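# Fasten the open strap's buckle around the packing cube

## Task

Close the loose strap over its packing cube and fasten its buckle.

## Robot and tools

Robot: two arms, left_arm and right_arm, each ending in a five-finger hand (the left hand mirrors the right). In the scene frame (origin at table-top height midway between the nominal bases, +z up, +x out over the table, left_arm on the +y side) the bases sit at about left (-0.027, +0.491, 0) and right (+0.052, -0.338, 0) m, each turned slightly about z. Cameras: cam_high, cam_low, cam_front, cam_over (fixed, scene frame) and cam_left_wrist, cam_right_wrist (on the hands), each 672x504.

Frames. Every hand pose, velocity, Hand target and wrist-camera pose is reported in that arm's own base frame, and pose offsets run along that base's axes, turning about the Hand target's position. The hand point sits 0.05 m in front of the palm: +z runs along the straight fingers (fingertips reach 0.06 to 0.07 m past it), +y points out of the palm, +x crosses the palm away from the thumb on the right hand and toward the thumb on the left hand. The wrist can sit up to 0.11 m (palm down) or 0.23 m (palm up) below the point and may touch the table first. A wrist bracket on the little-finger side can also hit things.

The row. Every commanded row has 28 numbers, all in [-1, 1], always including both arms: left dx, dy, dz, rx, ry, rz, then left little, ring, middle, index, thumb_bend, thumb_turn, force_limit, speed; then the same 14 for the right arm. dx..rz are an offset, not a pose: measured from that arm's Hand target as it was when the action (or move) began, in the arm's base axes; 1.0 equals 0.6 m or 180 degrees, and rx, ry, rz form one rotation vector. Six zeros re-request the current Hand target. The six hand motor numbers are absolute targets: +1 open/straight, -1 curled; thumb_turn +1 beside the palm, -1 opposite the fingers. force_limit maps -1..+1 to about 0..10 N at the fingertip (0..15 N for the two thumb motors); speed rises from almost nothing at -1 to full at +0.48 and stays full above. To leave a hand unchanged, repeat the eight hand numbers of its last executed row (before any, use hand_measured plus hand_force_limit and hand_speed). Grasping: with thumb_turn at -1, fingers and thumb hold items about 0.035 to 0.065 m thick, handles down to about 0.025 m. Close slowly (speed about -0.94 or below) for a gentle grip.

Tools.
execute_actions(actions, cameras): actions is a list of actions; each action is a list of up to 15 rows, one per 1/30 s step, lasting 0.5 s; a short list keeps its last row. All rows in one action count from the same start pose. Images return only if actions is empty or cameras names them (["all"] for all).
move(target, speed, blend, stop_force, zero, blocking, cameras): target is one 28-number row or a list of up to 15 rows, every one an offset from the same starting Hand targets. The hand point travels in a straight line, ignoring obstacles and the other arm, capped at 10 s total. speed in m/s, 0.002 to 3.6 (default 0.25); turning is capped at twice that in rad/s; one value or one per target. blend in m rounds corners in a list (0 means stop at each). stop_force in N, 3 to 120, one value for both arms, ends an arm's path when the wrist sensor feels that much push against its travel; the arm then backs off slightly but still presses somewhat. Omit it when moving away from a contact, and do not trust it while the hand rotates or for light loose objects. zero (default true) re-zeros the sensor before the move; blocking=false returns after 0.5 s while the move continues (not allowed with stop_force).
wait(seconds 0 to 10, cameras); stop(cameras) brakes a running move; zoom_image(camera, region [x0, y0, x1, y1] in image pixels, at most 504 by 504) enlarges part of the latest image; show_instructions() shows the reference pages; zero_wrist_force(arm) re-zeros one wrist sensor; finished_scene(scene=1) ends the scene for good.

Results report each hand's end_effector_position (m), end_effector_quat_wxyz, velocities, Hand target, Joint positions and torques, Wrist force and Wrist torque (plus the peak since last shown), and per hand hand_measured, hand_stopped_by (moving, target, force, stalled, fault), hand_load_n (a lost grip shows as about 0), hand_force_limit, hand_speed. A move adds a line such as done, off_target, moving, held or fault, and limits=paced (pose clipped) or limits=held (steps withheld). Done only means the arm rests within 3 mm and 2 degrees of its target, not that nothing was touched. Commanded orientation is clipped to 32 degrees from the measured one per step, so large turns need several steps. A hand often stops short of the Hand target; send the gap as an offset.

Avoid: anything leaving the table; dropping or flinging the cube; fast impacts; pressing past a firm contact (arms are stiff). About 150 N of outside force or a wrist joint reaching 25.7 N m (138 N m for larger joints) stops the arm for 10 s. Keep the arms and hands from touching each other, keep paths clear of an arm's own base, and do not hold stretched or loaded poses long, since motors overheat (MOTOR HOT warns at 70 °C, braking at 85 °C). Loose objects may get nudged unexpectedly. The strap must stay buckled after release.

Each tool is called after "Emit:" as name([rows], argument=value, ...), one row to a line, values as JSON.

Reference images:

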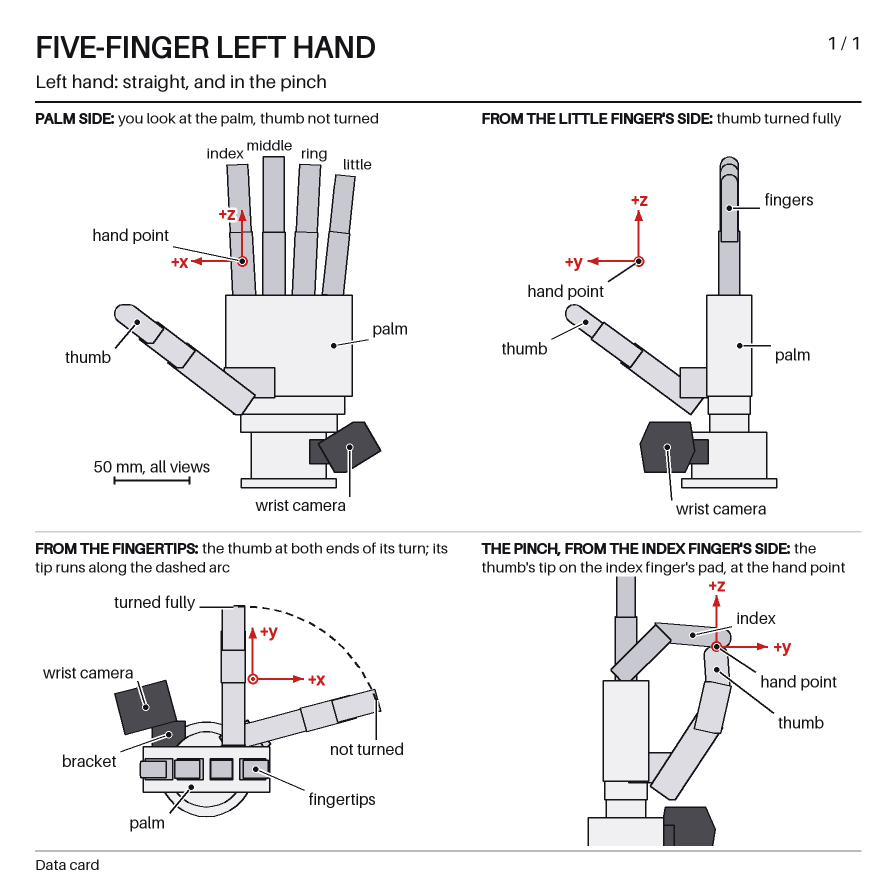

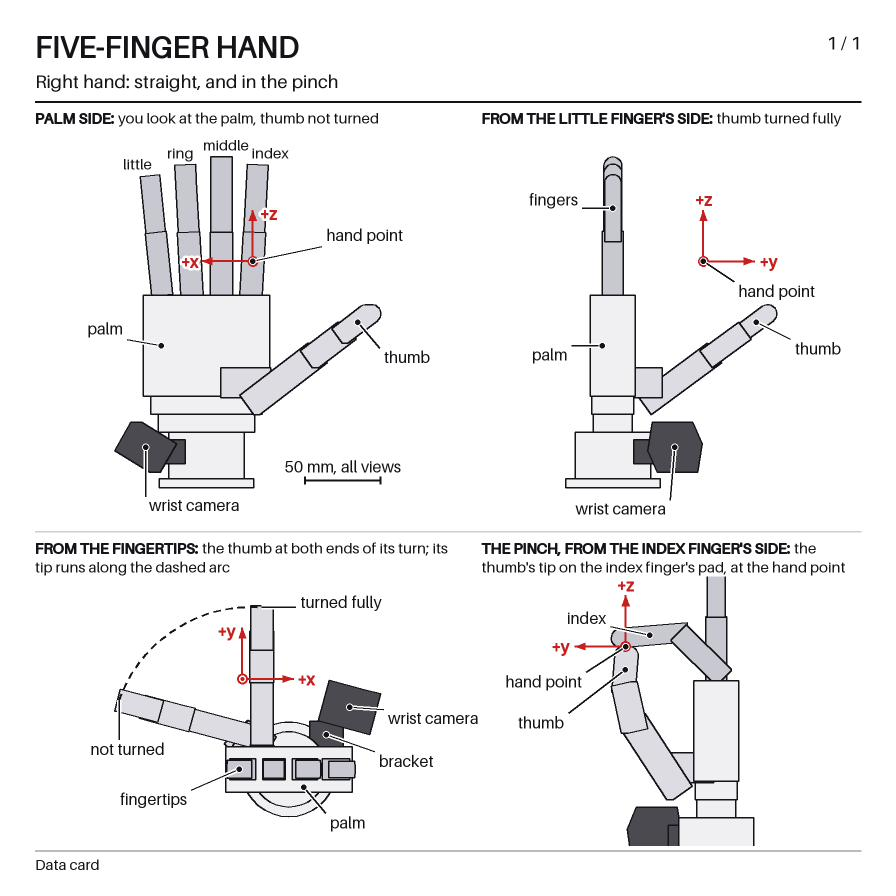

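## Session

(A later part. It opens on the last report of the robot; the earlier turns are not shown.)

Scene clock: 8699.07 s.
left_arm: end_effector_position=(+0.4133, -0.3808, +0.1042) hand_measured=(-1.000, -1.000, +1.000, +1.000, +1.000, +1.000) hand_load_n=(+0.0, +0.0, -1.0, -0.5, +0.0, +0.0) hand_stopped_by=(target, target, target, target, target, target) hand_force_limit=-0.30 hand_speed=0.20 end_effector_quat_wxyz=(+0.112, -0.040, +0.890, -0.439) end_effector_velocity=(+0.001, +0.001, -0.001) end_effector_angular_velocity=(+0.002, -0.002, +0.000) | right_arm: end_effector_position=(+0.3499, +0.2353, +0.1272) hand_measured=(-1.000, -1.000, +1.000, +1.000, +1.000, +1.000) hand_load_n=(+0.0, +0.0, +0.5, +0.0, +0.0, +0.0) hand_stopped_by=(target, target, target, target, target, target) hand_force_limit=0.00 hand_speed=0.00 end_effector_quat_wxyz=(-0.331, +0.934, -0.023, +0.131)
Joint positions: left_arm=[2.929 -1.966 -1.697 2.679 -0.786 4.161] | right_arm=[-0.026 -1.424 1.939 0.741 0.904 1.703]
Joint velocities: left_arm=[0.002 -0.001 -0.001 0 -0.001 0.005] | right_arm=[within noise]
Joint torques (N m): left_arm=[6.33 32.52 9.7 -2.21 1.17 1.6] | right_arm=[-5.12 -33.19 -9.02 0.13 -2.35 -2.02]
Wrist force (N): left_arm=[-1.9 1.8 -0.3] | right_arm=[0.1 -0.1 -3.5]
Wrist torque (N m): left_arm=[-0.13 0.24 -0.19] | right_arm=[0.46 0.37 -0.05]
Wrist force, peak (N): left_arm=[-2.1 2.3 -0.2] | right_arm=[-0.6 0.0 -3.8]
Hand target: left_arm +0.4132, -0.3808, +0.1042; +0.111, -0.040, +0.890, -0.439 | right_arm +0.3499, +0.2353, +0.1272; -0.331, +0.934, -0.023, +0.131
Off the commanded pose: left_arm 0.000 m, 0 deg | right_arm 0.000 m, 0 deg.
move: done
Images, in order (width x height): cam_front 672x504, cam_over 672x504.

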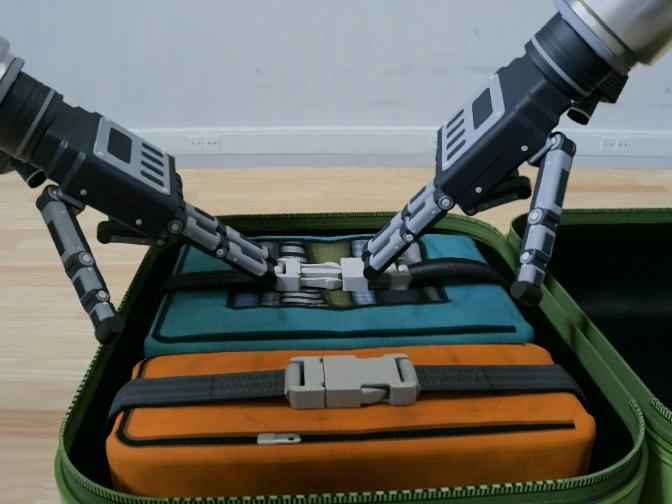

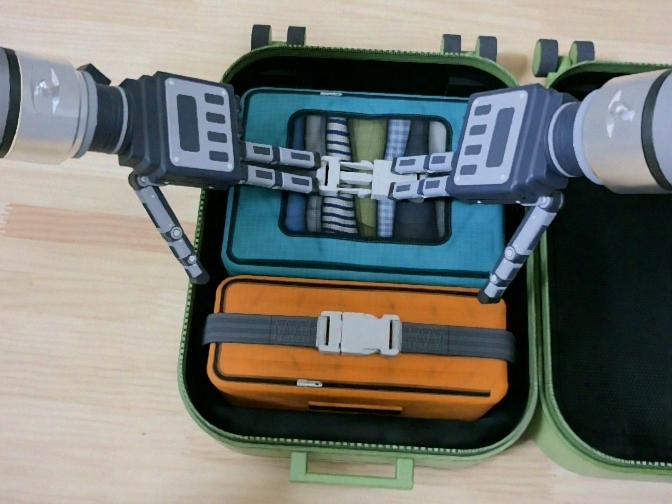

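Emit:
move([
  [0.0005,0,0,0,0,0,-1,-1,1,1,1,1,-0.3,0.2, -0.0005,0,-0.0007,0,0,0,-1,-1,1,1,1,1,0.0,0.0],
  [0.0005,-0.0042,0,0,0,0,-1,-1,1,1,1,1,-0.3,0.2, -0.0005,0,-0.0007,0,0,0,-1,-1,1,1,1,1,0.0,0.0],
], speed=0.02, cameras=["cam_over","cam_front"])

Emit:
zoom_image(camera="cam_over", region=[352, 155, 388, 201])

Emit:
zoom_image(camera="cam_front", region=[318, 250, 358, 296])

Emit:
zoom_image(camera="cam_front", region=[255, 245, 310, 305])

Emit:
zoom_image(camera="cam_over", region=[300, 145, 355, 205])

Scene clock: 8719.30 s.
left_arm: end_effector_position=(+0.4136, -0.3834, +0.1042) hand_measured=(-1.000, -1.000, +1.000, +1.000, +1.000, +1.000) hand_load_n=(+0.0, +0.0, -2.0, -2.0, +0.0, +0.0) hand_stopped_by=(target, target, target, target, target, target) hand_force_limit=-0.30 hand_speed=0.20 end_effector_quat_wxyz=(+0.112, -0.040, +0.890, -0.439) end_effector_velocity=(+0.000, +0.001, +0.000) end_effector_angular_velocity=(+0.001, -0.003, -0.002) | right_arm: end_effector_position=(+0.3496, +0.2353, +0.1268) hand_measured=(-1.000, -1.000, +1.000, +1.000, +1.000, +1.000) hand_load_n=(+0.0, +0.0, +0.0, +0.0, +0.0, +0.0) hand_stopped_by=(target, target, target, target, target, target) hand_force_limit=0.00 hand_speed=0.00 end_effector_quat_wxyz=(-0.331, +0.934, -0.023, +0.131)
Joint positions: left_arm=[2.924 -1.968 -1.693 2.681 -0.789 4.155] | right_arm=[-0.026 -1.424 1.94 0.74 0.904 1.703]
Joint velocities: left_arm=[0.002 0 -0.001 0 0.001 0.006] | right_arm=[within noise]
Joint torques (N m): left_arm=[3.68 32.66 10.84 -1.65 1.62 1.61] | right_arm=[-4.96 -32.66 -9.49 0.95 -2.09 -1.97]
Wrist force (N): left_arm=[-2.7 3.9 -4.3] | right_arm=[0.0 1.3 -5.3]
Wrist torque (N m): left_arm=[0.06 0.18 -0.26] | right_arm=[0.53 0.39 -0.03]
Wrist force, peak (N): left_arm=[-2.5 4.6 -3.9] | right_arm=[0.0 1.3 -5.6]
Hand target: left_arm +0.4135, -0.3833, +0.1042; +0.111, -0.040, +0.890, -0.439 | right_arm +0.3496, +0.2353, +0.1268; -0.331, +0.934, -0.023, +0.131
Off the commanded pose: left_arm 0.000 m, 0 deg | right_arm 0.000 m, 0 deg.
move: done
Images, in order (width x height): cam_front 672x504, cam_over 672x504.

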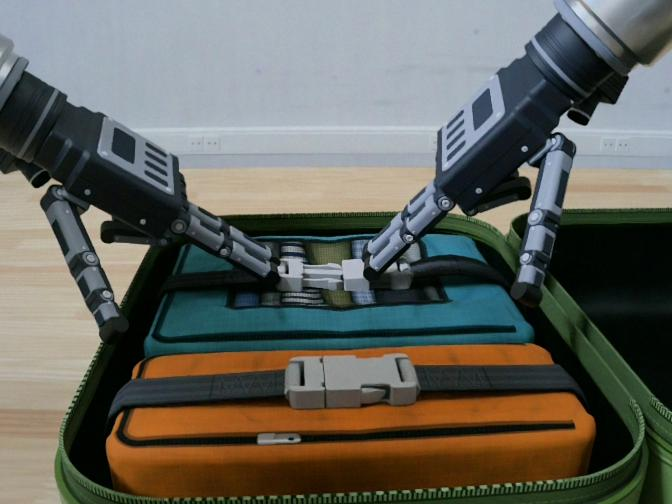

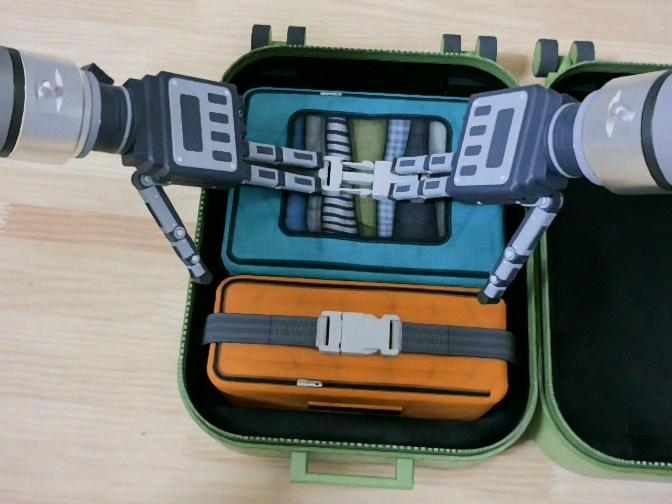

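Scaled by 10.957.

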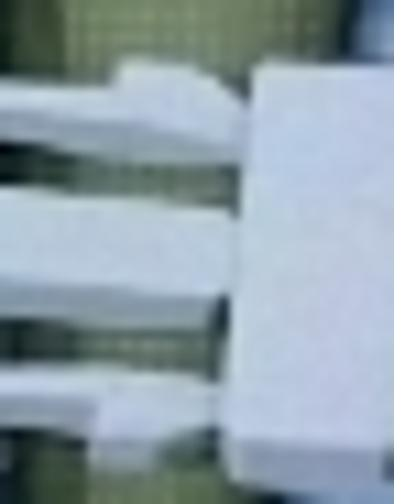

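Scaled by 10.957.

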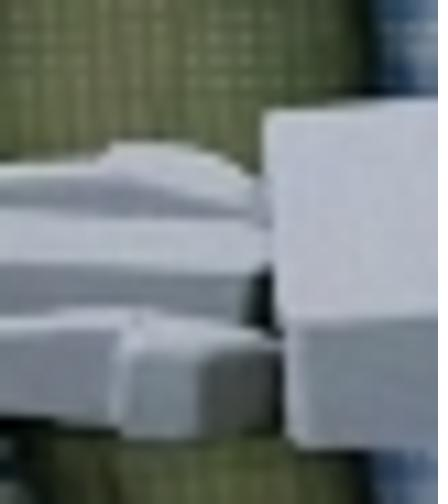

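Scaled by 8.400.

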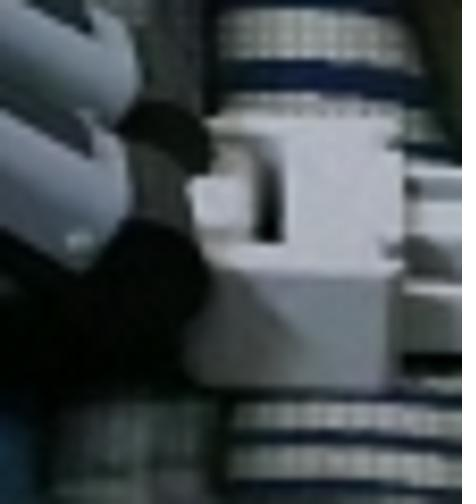

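Scaled by 8.400.

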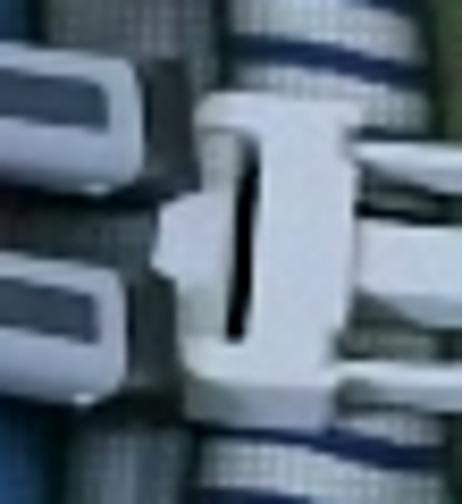

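Emit:
move(target=[0,0,-0.0007,0,0,0,-1,-1,1,1,1,1,-0.3,0.2, 0,0.0005,-0.0015,0,0,0,-1,-1,1,1,1,1,0.0,0.0], speed=0.02, cameras=["cam_over","cam_front"])

Emit:
zoom_image(camera="cam_over", region=[352, 155, 388, 201])

Emit:
zoom_image(camera="cam_front", region=[318, 250, 358, 296])

Emit:
zoom_image(camera="cam_front", region=[265, 245, 365, 305])

Scene clock: 8738.87 s.
left_arm: end_effector_position=(+0.4135, -0.3833, +0.1038) hand_measured=(-1.000, -1.000, +1.000, +1.000, +1.000, +1.000) hand_load_n=(+0.0, +0.0, -1.5, -1.5, +0.0, +0.0) hand_stopped_by=(target, target, target, target, target, target) hand_force_limit=-0.30 hand_speed=0.20 end_effector_quat_wxyz=(+0.111, -0.040, +0.890, -0.439) | right_arm: end_effector_position=(+0.3496, +0.2356, +0.1259) hand_measured=(-1.000, -1.000, +1.000, +1.000, +1.000, +1.000) hand_load_n=(+0.0, +0.0, +0.0, +0.0, +0.0, +0.0) hand_stopped_by=(target, target, target, target, target, target) hand_force_limit=0.00 hand_speed=0.00 end_effector_quat_wxyz=(-0.331, +0.934, -0.023, +0.131)
Joint positions: left_arm=[2.924 -1.968 -1.693 2.682 -0.789 4.155] | right_arm=[-0.025 -1.423 1.941 0.737 0.904 1.705]
Joint torques (N m): left_arm=[3.12 21.99 7.4 0.26 4.57 1.84] | right_arm=[5.3 -11.62 -7.36 0.55 1.64 2.04]
Wrist force (N): left_arm=[-3.1 3.7 -4.9] | right_arm=[0.3 0.5 -8.1]
Wrist torque (N m): left_arm=[0.11 0.18 -0.30] | right_arm=[0.73 0.48 -0.04]
Wrist force, peak (N): left_arm=[-3.1 3.7 -4.9] | right_arm=[0.4 0.3 -8.2]
Hand target: left_arm +0.4135, -0.3833, +0.1038; +0.111, -0.040, +0.890, -0.439 | right_arm +0.3496, +0.2356, +0.1259; -0.331, +0.934, -0.023, +0.131
Off the commanded pose: left_arm 0.000 m, 0 deg | right_arm 0.000 m, 0 deg.
move: done
Images, in order (width x height): cam_front 672x504, cam_over 672x504.

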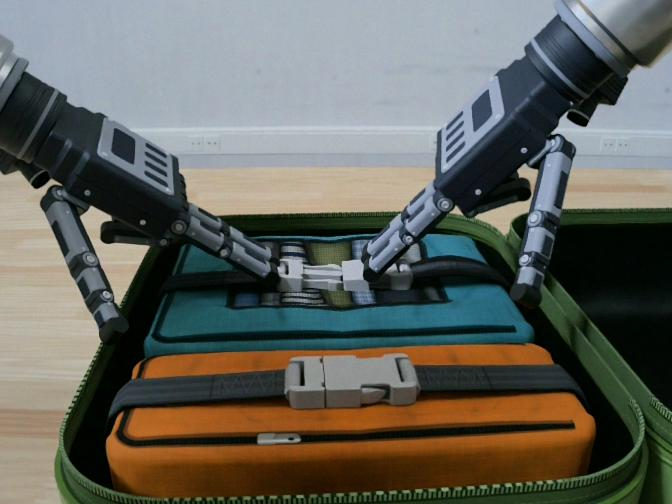

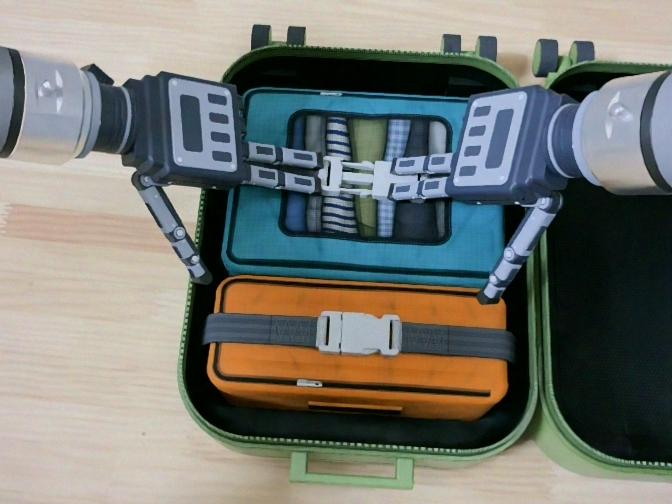

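Scaled by 10.957.

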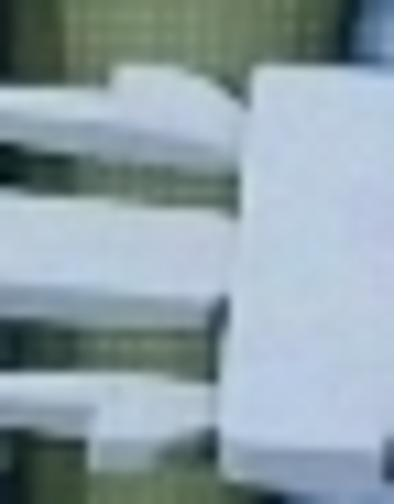

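Scaled by 10.957.

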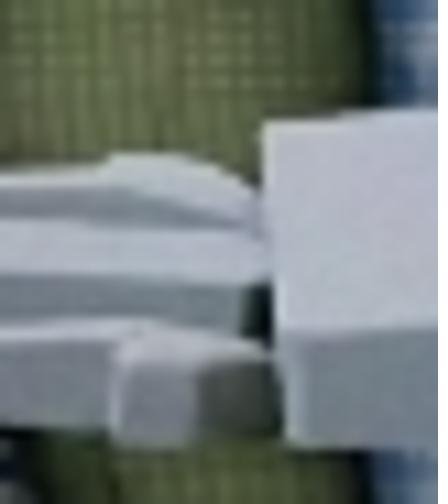

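Scaled by 5.040.

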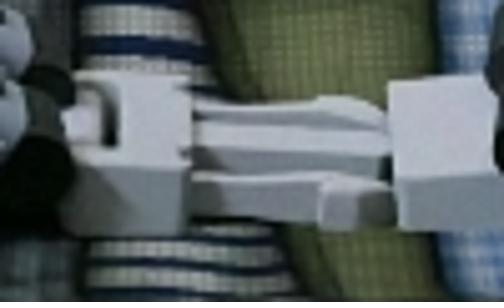

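Emit:
move([
  [0,0.0038,0,0,0,0,-1,-1,1,1,1,1,-0.3,0.2, 0,0,0,0,0,0,-1,-1,1,1,1,1,0.0,0.0],
  [0,0.0038,0,0,0,0,-1,-1,1,1,1,1,-0.3,0.2, 0,0,0.0075,0,0,0,-1,-1,1,1,1,1,0.0,0.0],
  [0,0.0038,0,0,0,0,-1,-1,1,1,1,1,-0.3,0.2, 0.0006,-0.0083,0.0075,0,0,0,-1,-1,1,1,1,1,0.0,0.0],
  [0,0.0038,0,0,0,0,-1,-1,1,1,1,1,-0.3,0.2, 0.0006,-0.0083,0.0008,0,0,0,-1,-1,1,1,1,1,0.0,0.0],
], speed=0.025, cameras=["cam_over","cam_front"])

Emit:
zoom_image(camera="cam_over", region=[352, 155, 388, 201])

Emit:
zoom_image(camera="cam_front", region=[318, 250, 358, 296])

Emit:
zoom_image(camera="cam_front", region=[265, 245, 365, 305])

Scene clock: 8761.43 s.
left_arm: end_effector_position=(+0.4135, -0.3810, +0.1038) hand_measured=(-1.000, -1.000, +1.000, +1.000, +1.000, +1.000) hand_load_n=(+0.0, +0.0, -0.5, -0.5, -0.5, +0.0) hand_stopped_by=(target, target, target, target, target, target) hand_force_limit=-0.30 hand_speed=0.20 end_effector_quat_wxyz=(+0.111, -0.040, +0.890, -0.439) | right_arm: end_effector_position=(+0.3499, +0.2306, +0.1262) hand_measured=(-1.000, -1.000, +1.000, +1.000, +1.000, +1.000) hand_load_n=(+0.0, +0.0, +0.0, +0.0, +0.0, +0.0) hand_stopped_by=(target, target, target, target, target, target) hand_force_limit=0.00 hand_speed=0.00 end_effector_quat_wxyz=(-0.331, +0.934, -0.023, +0.131) end_effector_velocity=(+0.000, +0.000, +0.001) end_effector_angular_velocity=(+0.000, +0.003, +0.000)
Joint positions: left_arm=[2.929 -1.967 -1.697 2.679 -0.786 4.161] | right_arm=[-0.042 -1.424 1.946 0.746 0.899 1.685]
Joint velocities: left_arm=[within noise] | right_arm=[-0.001 0 -0.003 0.006 0 0]
Joint torques (N m): left_arm=[-4.53 42.62 27.65 0.2 -1.21 -1.64] | right_arm=[6.06 -31.77 -22.17 3.87 2.05 2.27]
Wrist force (N): left_arm=[-1.8 1.8 0.2] | right_arm=[0.0 -0.9 -5.1]
Wrist torque (N m): left_arm=[-0.11 0.24 -0.27] | right_arm=[0.62 0.41 -0.07]
Wrist force, peak (N): left_arm=[-3.0 4.2 -4.7] | right_arm=[0.6 0.4 -8.4]
Hand target: left_arm +0.4135, -0.3810, +0.1038; +0.111, -0.040, +0.890, -0.439 | right_arm +0.3499, +0.2306, +0.1264; -0.331, +0.934, -0.023, +0.131
Off the commanded pose: left_arm 0.000 m, 0 deg | right_arm 0.000 m, 0 deg.
move: done
Images, in order (width x height): cam_front 672x504, cam_over 672x504.

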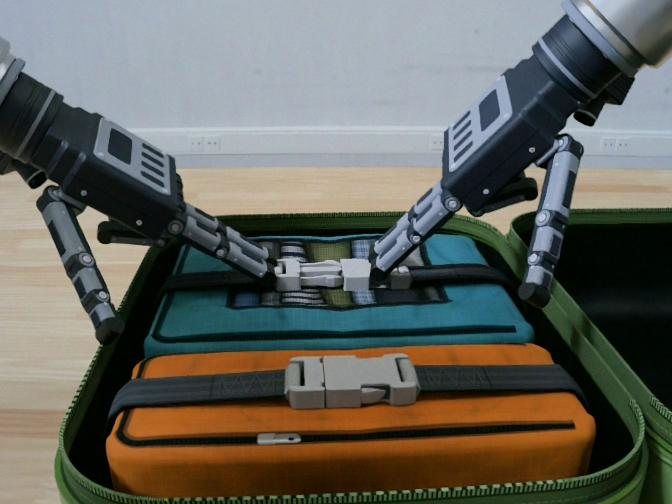

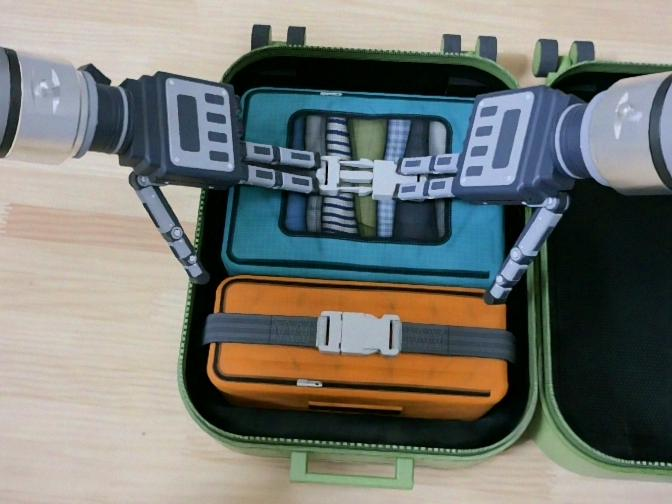

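Scaled by 10.957.

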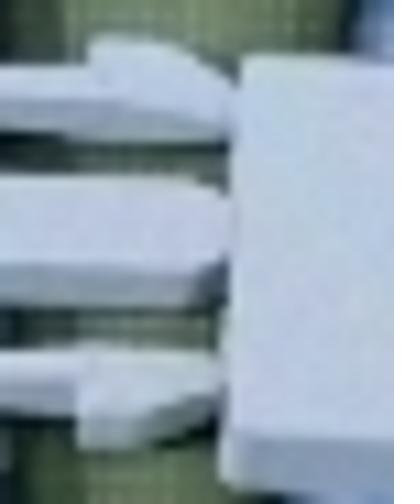

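Scaled by 10.957.

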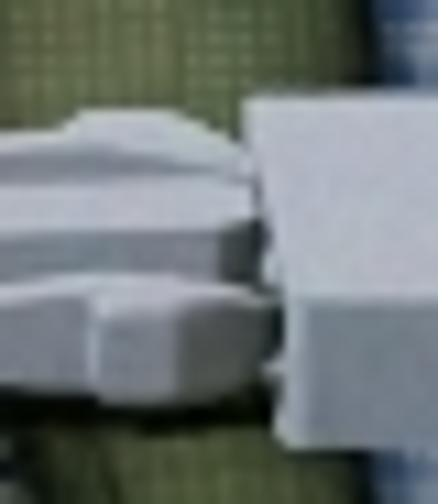

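Scaled by 5.040.

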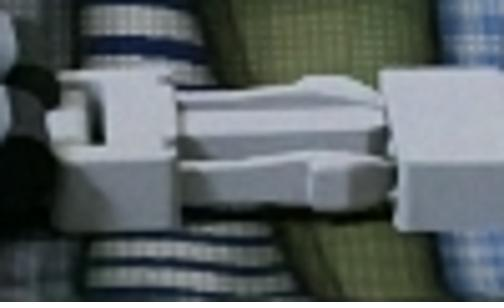

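Emit:
move(target=[-0.0007,0,0.0004,0,0,0,-1,-1,1,1,1,1,-0.3,0.2, -0.0015,0.0005,0,0,0,-0.0039,-1,-1,1,1,1,1,0.0,0.0], speed=0.02, cameras=["cam_over","cam_front"])

Emit:
zoom_image(camera="cam_over", region=[352, 155, 388, 201])

Emit:
zoom_image(camera="cam_front", region=[318, 250, 358, 296])

Emit:
zoom_image(camera="cam_over", region=[300, 145, 355, 205])

Scene clock: 8778.37 s.
left_arm: end_effector_position=(+0.4131, -0.3810, +0.1040) hand_measured=(-1.000, -1.000, +1.000, +1.000, +1.000, +1.000) hand_load_n=(+0.0, +0.0, +0.0, -0.5, +0.0, +0.0) hand_stopped_by=(target, target, target, target, target, target) hand_force_limit=-0.30 hand_speed=0.20 end_effector_quat_wxyz=(+0.111, -0.040, +0.890, -0.439) | right_arm: end_effector_position=(+0.3490, +0.2309, +0.1264) hand_measured=(-1.000, -1.000, +1.000, +1.000, +1.000, +1.000) hand_load_n=(+0.0, +0.0, +0.5, +0.0, +0.0, +0.0) hand_stopped_by=(target, target, target, target, target, target) hand_force_limit=0.00 hand_speed=0.00 end_effector_quat_wxyz=(-0.330, +0.934, -0.029, +0.133)
Joint positions: left_arm=[2.929 -1.966 -1.698 2.679 -0.786 4.161] | right_arm=[-0.039 -1.431 1.95 0.737 0.904 1.703]
Joint torques (N m): left_arm=[-6.92 46.3 7.87 -1.55 -1.38 -1.75] | right_arm=[2.33 -21.31 -13.63 2.27 0.89 -1.55]
Wrist force (N): left_arm=[-2.0 1.9 0.4] | right_arm=[-0.4 -0.7 -4.9]
Wrist torque (N m): left_arm=[-0.12 0.24 -0.26] | right_arm=[0.59 0.36 -0.10]
Wrist force, peak (N): left_arm=[-2.1 2.1 0.4] | right_arm=[-0.2 -1.1 -5.4]
Hand target: left_arm +0.4131, -0.3810, +0.1040; +0.111, -0.040, +0.890, -0.439 | right_arm +0.3490, +0.2309, +0.1264; -0.330, +0.934, -0.029, +0.133
Off the commanded pose: left_arm 0.000 m, 0 deg | right_arm 0.000 m, 0 deg.
move: done
Images, in order (width x height): cam_front 672x504, cam_over 672x504.

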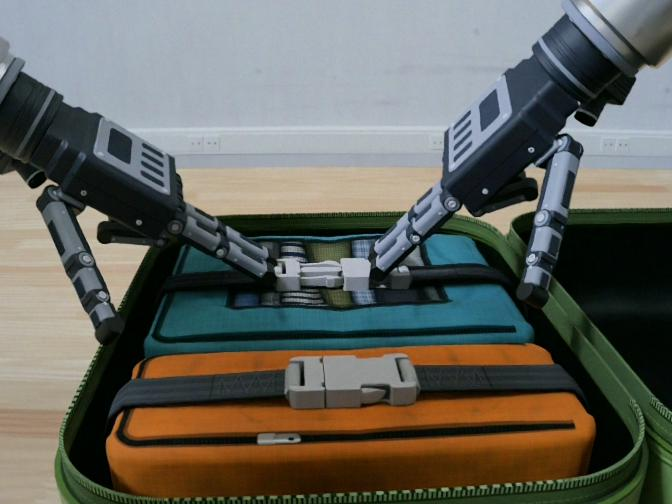

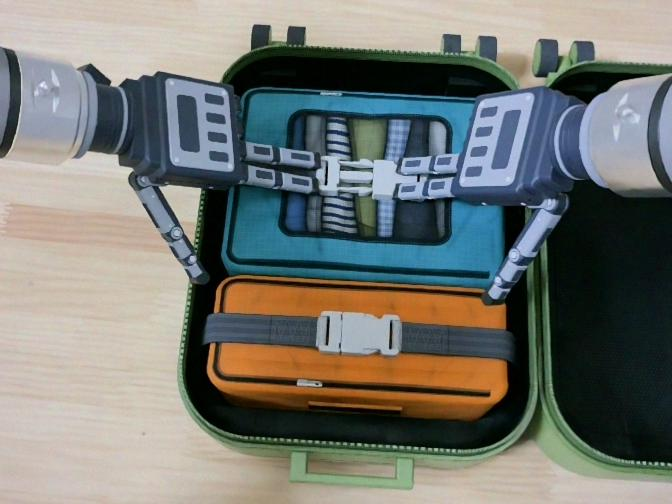

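Scaled by 10.957.

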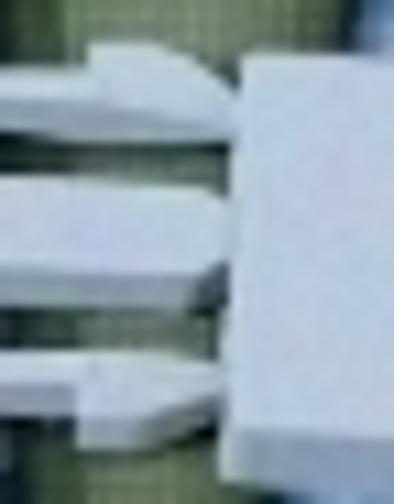

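Scaled by 10.957.

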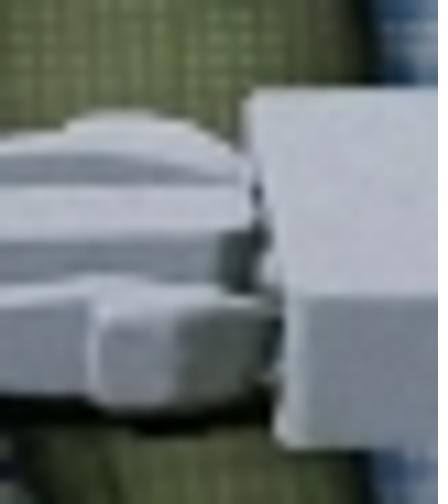

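Scaled by 8.400.

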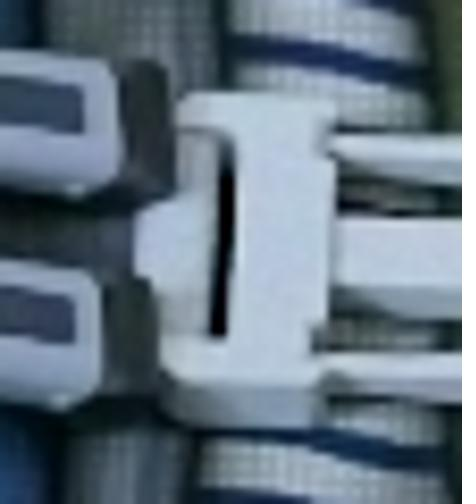

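Emit:
move([
  [0.0037,0.0013,0,0,0,-0.0083,-1,-1,1,1,1,1,-0.3,0.2, 0,0,-0.0007,0,0,0,-1,-1,1,1,1,1,0.0,0.0],
  [0.0037,-0.0025,0,0,0,-0.0083,-1,-1,1,1,1,1,-0.3,0.2, 0,0.0003,-0.0012,0,0,0,-1,-1,1,1,1,1,0.0,0.0],
], speed=0.02, cameras=["cam_over","cam_front"])

Emit:
zoom_image(camera="cam_over", region=[352, 155, 388, 201])

Emit:
zoom_image(camera="cam_front", region=[318, 250, 358, 296])

Emit:
zoom_image(camera="cam_over", region=[300, 145, 355, 205])

Emit:
zoom_image(camera="cam_front", region=[265, 245, 365, 305])

Scene clock: 8793.30 s.
left_arm: end_effector_position=(+0.4154, -0.3826, +0.1040) hand_measured=(-1.000, -1.000, +1.000, +1.000, +1.000, +1.000) hand_load_n=(+0.0, +0.0, -1.5, -2.5, +0.0, +0.0) hand_stopped_by=(target, target, target, target, target, target) hand_force_limit=-0.30 hand_speed=0.20 end_effector_quat_wxyz=(+0.106, -0.029, +0.891, -0.441) end_effector_velocity=(+0.001, +0.001, -0.001) end_effector_angular_velocity=(+0.002, -0.004, -0.001) | right_arm: end_effector_position=(+0.3491, +0.2311, +0.1256) hand_measured=(-1.000, -1.000, +1.000, +1.000, +1.000, +1.000) hand_load_n=(+0.0, +0.0, +0.0, +0.0, +0.0, +0.0) hand_stopped_by=(target, target, target, target, target, target) hand_force_limit=0.00 hand_speed=0.00 end_effector_quat_wxyz=(-0.330, +0.934, -0.029, +0.133)
Joint positions: left_arm=[2.93 -1.984 -1.676 2.653 -0.771 4.193] | right_arm=[-0.039 -1.43 1.951 0.735 0.904 1.703]
Joint velocities: left_arm=[0.002 0 -0.001 0 -0.001 0.007] | right_arm=[within noise]
Joint torques (N m): left_arm=[2.98 30.85 10.92 -2.06 1.86 1.78] | right_arm=[6.92 -13.39 -7.6 1.19 1.73 2.27]
Wrist force (N): left_arm=[-2.8 4.5 -5.2] | right_arm=[0.5 0.6 -8.0]
Wrist torque (N m): left_arm=[0.16 0.21 -0.29] | right_arm=[0.73 0.50 -0.02]
Wrist force, peak (N): left_arm=[-2.9 4.7 -5.3] | right_arm=[1.1 0.2 -8.7]
Hand target: left_arm +0.4153, -0.3825, +0.1040; +0.106, -0.029, +0.891, -0.441 | right_arm +0.3490, +0.2311, +0.1257; -0.330, +0.934, -0.029, +0.133
Off the commanded pose: left_arm 0.000 m, 0 deg | right_arm 0.000 m, 0 deg.
move: done
Images, in order (width x height): cam_front 672x504, cam_over 672x504.

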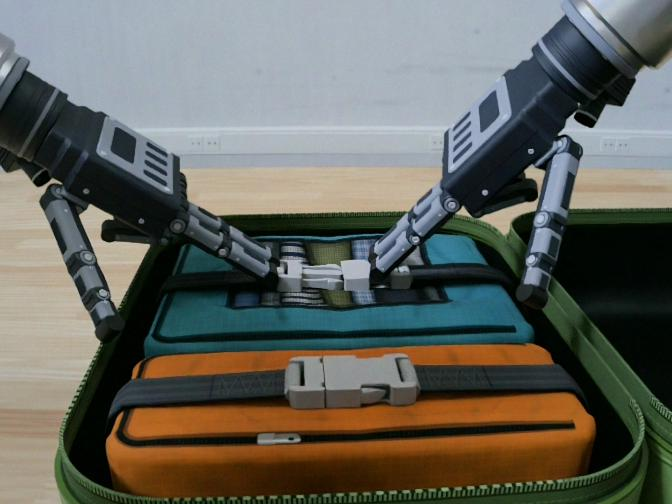

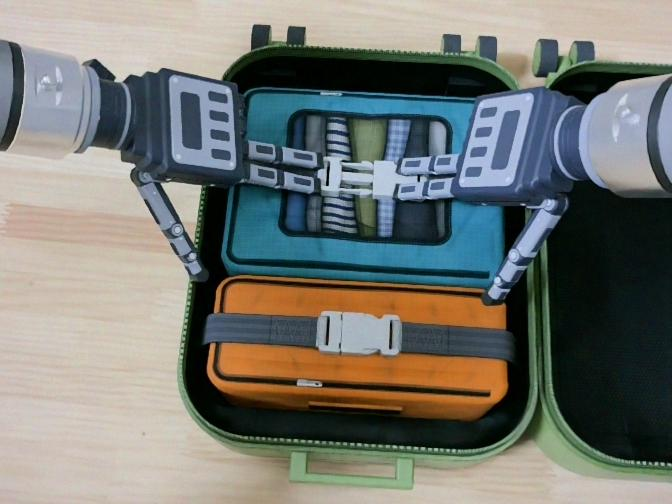

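Scaled by 10.957.

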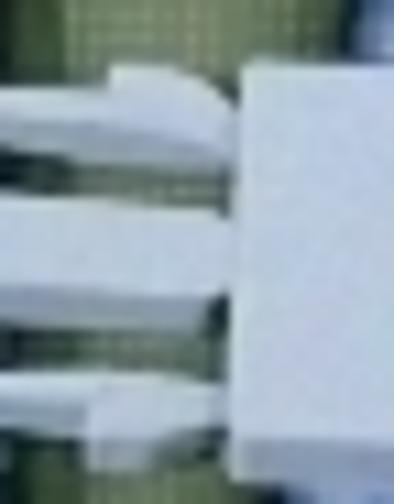

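Scaled by 10.957.

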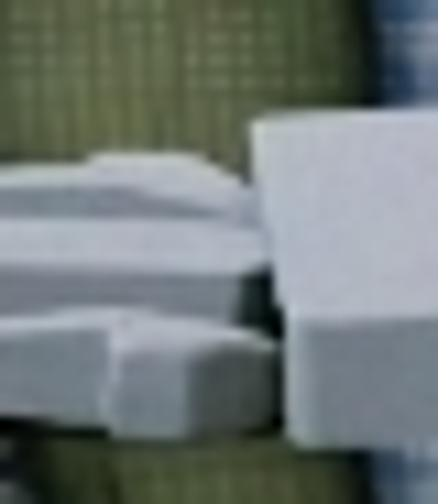

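Scaled by 8.400.

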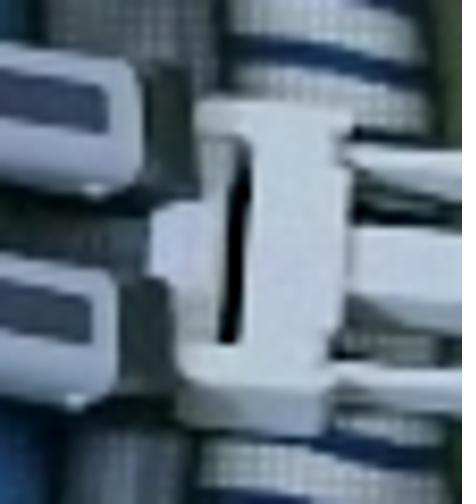

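Scaled by 5.040.

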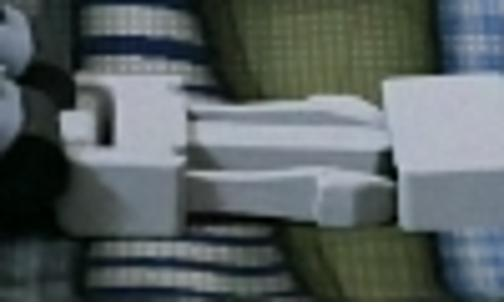

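Emit:
move(target=[0,0,-0.001,0,0,0,-1,-1,1,1,1,1,-0.3,0.2, 0,0,-0.001,0,0,0,-1,-1,1,1,1,1,0.0,0.0], speed=0.02, cameras=["cam_over","cam_front"])

Emit:
zoom_image(camera="cam_over", region=[352, 155, 388, 201])

Emit:
zoom_image(camera="cam_front", region=[318, 250, 358, 296])

Emit:
zoom_image(camera="cam_front", region=[265, 245, 365, 305])

Scene clock: 8815.80 s.
left_arm: end_effector_position=(+0.4153, -0.3825, +0.1034) hand_measured=(-1.000, -1.000, +1.000, +1.000, +1.000, +1.000) hand_load_n=(+0.0, +0.5, -1.0, -2.0, +0.0, +0.0) hand_stopped_by=(target, target, target, target, target, target) hand_force_limit=-0.30 hand_speed=0.20 end_effector_quat_wxyz=(+0.106, -0.029, +0.891, -0.441) | right_arm: end_effector_position=(+0.3490, +0.2311, +0.1251) hand_measured=(-1.000, -1.000, +1.000, +1.000, +1.000, +1.000) hand_load_n=(+0.0, +0.0, +0.5, +0.5, +0.0, +0.0) hand_stopped_by=(target, target, target, target, target, target) hand_force_limit=0.00 hand_speed=0.00 end_effector_quat_wxyz=(-0.330, +0.934, -0.029, +0.133)
Joint positions: left_arm=[2.93 -1.984 -1.677 2.654 -0.771 4.194] | right_arm=[-0.039 -1.429 1.952 0.734 0.904 1.703]
Joint torques (N m): left_arm=[3.83 22.59 7.2 0.32 4.45 1.78] | right_arm=[6.99 -9.11 -6.03 0.34 1.5 2.03]
Wrist force (N): left_arm=[-3.1 3.4 -5.6] | right_arm=[1.2 -1.4 -10.3]
Wrist torque (N m): left_arm=[0.16 0.19 -0.30] | right_arm=[0.85 0.56 -0.02]
Wrist force, peak (N): left_arm=[-2.9 4.3 -5.3] | right_arm=[1.2 -1.4 -10.3]
Hand target: left_arm +0.4153, -0.3825, +0.1034; +0.106, -0.029, +0.891, -0.441 | right_arm +0.3490, +0.2311, +0.1251; -0.330, +0.934, -0.029, +0.133
Off the commanded pose: left_arm 0.000 m, 0 deg | right_arm 0.000 m, 0 deg.
move: done
Images, in order (width x height): cam_front 672x504, cam_over 672x504.

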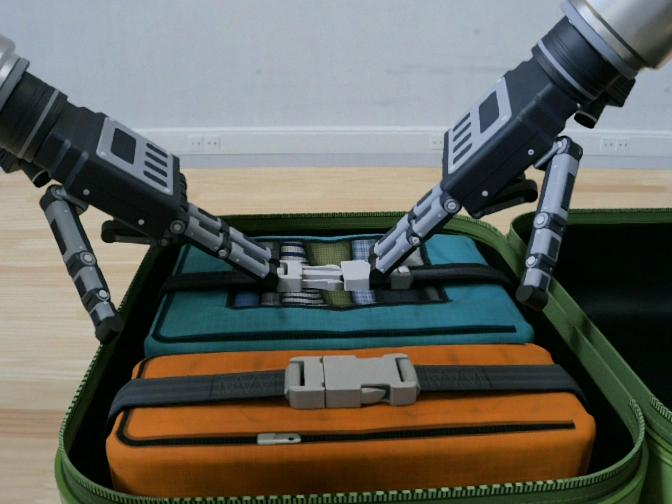

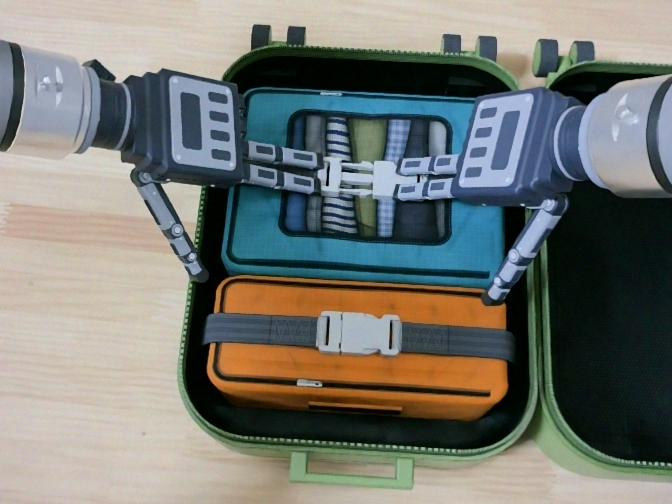

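Scaled by 10.957.

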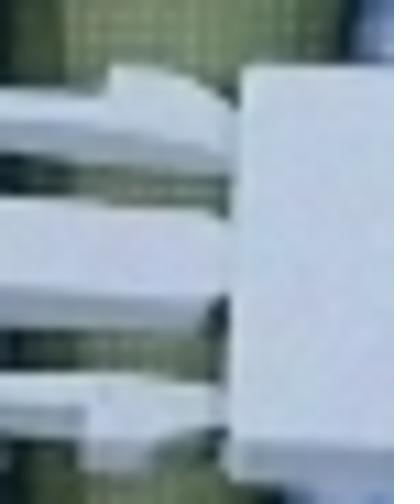

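Scaled by 10.957.

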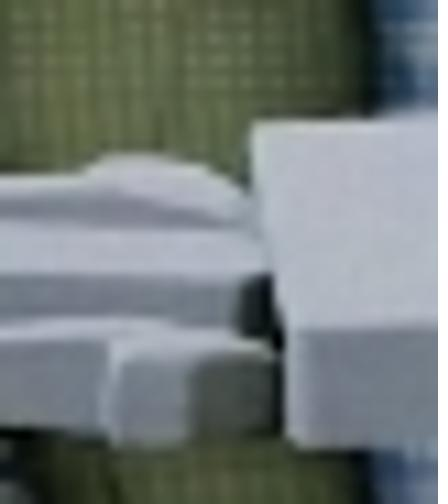

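Scaled by 5.040.

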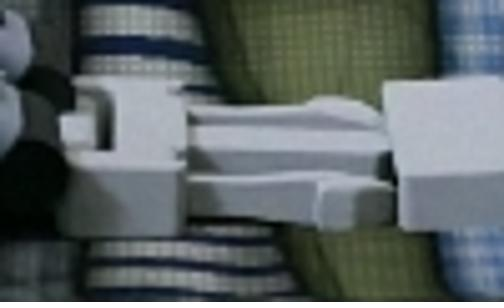

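Emit:
move(target=[-0.003,-0.004,-0.0003,0,0,0.0044,-1,-1,1,1,1,1,-0.3,0.2, 0,0.0008,-0.001,0,0,0,-1,-1,1,1,1,1,0.0,0.0], speed=0.01, cameras=["cam_over","cam_front"])

Emit:
zoom_image(camera="cam_over", region=[352, 155, 388, 201])

Emit:
zoom_image(camera="cam_front", region=[318, 250, 358, 296])

Emit:
zoom_image(camera="cam_front", region=[265, 245, 365, 305])

Emit:
zoom_image(camera="cam_over", region=[300, 145, 355, 205])

Scene clock: 8830.40 s.
left_arm: end_effector_position=(+0.4135, -0.3849, +0.1032) hand_measured=(-1.000, -1.000, +1.000, +1.000, +1.000, +1.000) hand_load_n=(+0.0, +0.0, -2.0, -3.0, +0.0, +0.0) hand_stopped_by=(target, target, target, target, target, target) hand_force_limit=-0.30 hand_speed=0.20 end_effector_quat_wxyz=(+0.109, -0.035, +0.891, -0.440) | right_arm: end_effector_position=(+0.3490, +0.2316, +0.1245) hand_measured=(-1.000, -1.000, +1.000, +1.000, +1.000, +1.000) hand_load_n=(+0.0, +0.0, +0.5, +0.0, +0.0, +0.0) hand_stopped_by=(target, target, target, target, target, target) hand_force_limit=0.00 hand_speed=0.00 end_effector_quat_wxyz=(-0.330, +0.934, -0.029, +0.133)
Joint positions: left_arm=[2.922 -1.976 -1.686 2.673 -0.783 4.167] | right_arm=[-0.037 -1.428 1.952 0.731 0.904 1.705]
Joint torques (N m): left_arm=[-3.06 35.87 13.68 -2.17 1.92 1.76] | right_arm=[5.38 -9.54 -5.47 0.26 1.86 1.88]
Wrist force (N): left_arm=[-3.8 5.2 -9.1] | right_arm=[2.0 -1.0 -11.8]
Wrist torque (N m): left_arm=[0.32 0.01 -0.34] | right_arm=[0.97 0.57 0.03]
Wrist force, peak (N): left_arm=[-4.0 5.5 -9.3] | right_arm=[1.7 -1.2 -12.1]
Hand target: left_arm +0.4135, -0.3849, +0.1032; +0.109, -0.035, +0.891, -0.440 | right_arm +0.3490, +0.2315, +0.1245; -0.330, +0.934, -0.029, +0.133
Off the commanded pose: left_arm 0.000 m, 0 deg | right_arm 0.000 m, 0 deg.
move: done
Images, in order (width x height): cam_front 672x504, cam_over 672x504.

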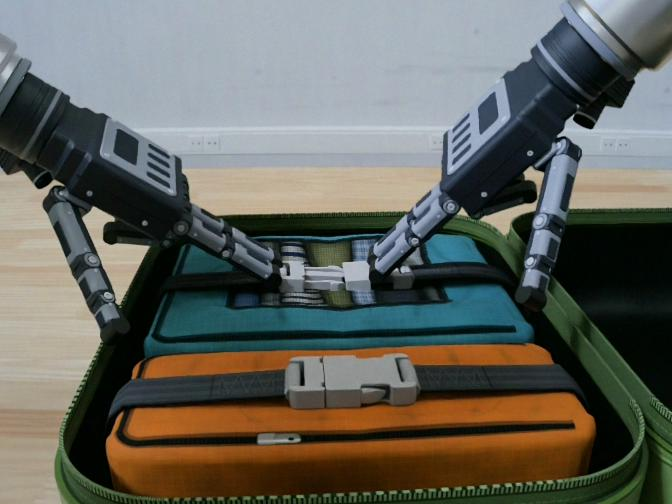

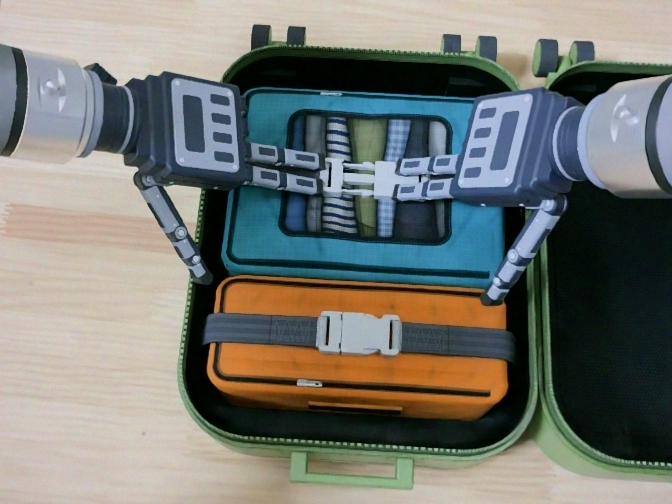

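Scaled by 10.957.

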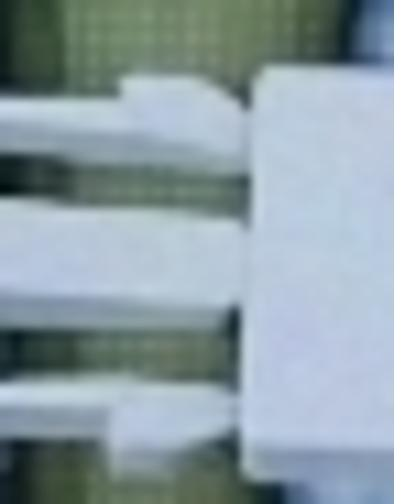

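Scaled by 10.957.

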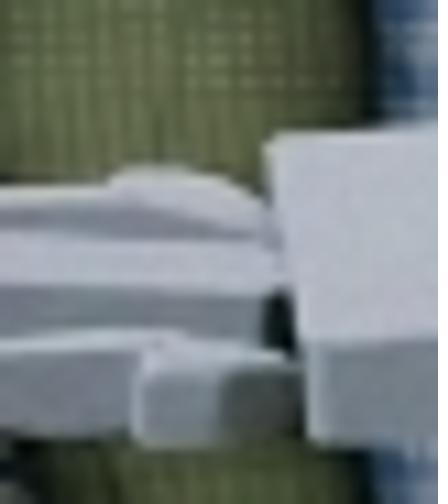

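Scaled by 5.040.

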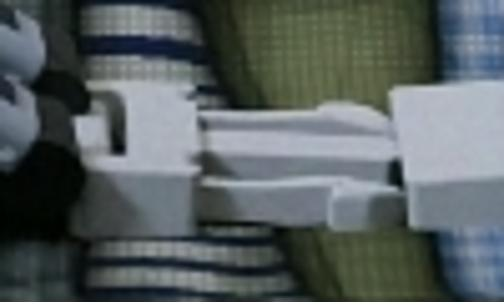

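Scaled by 8.400.

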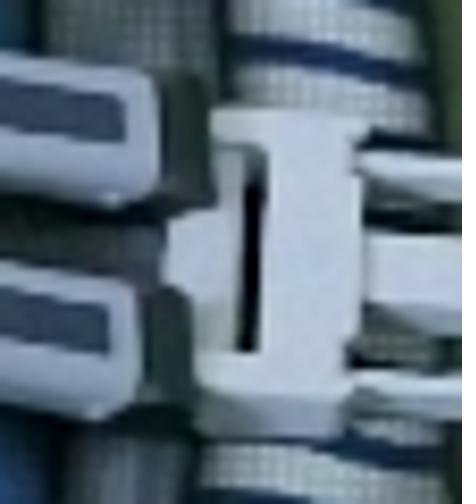

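Emit:
zoom_image(camera="cam_front", region=[275, 252, 315, 298])

Emit:
zoom_image(camera="cam_over", region=[315, 150, 355, 200])

Scaled by 10.957.

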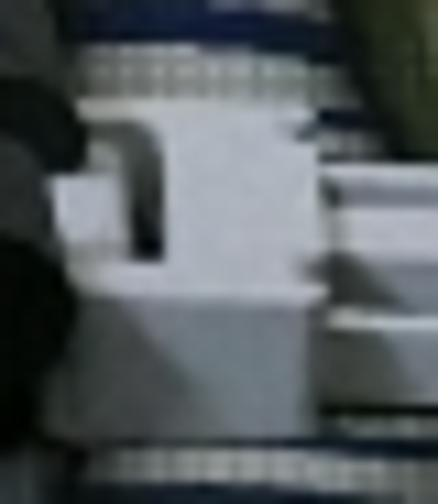

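Scaled by 10.080.

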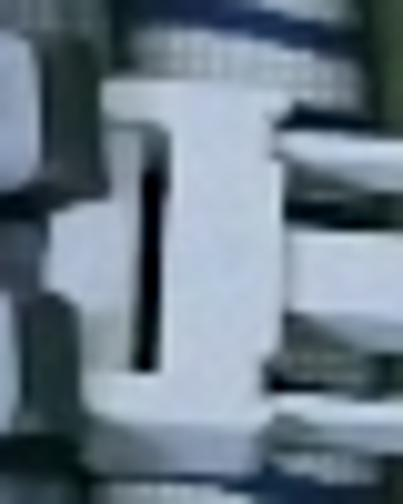

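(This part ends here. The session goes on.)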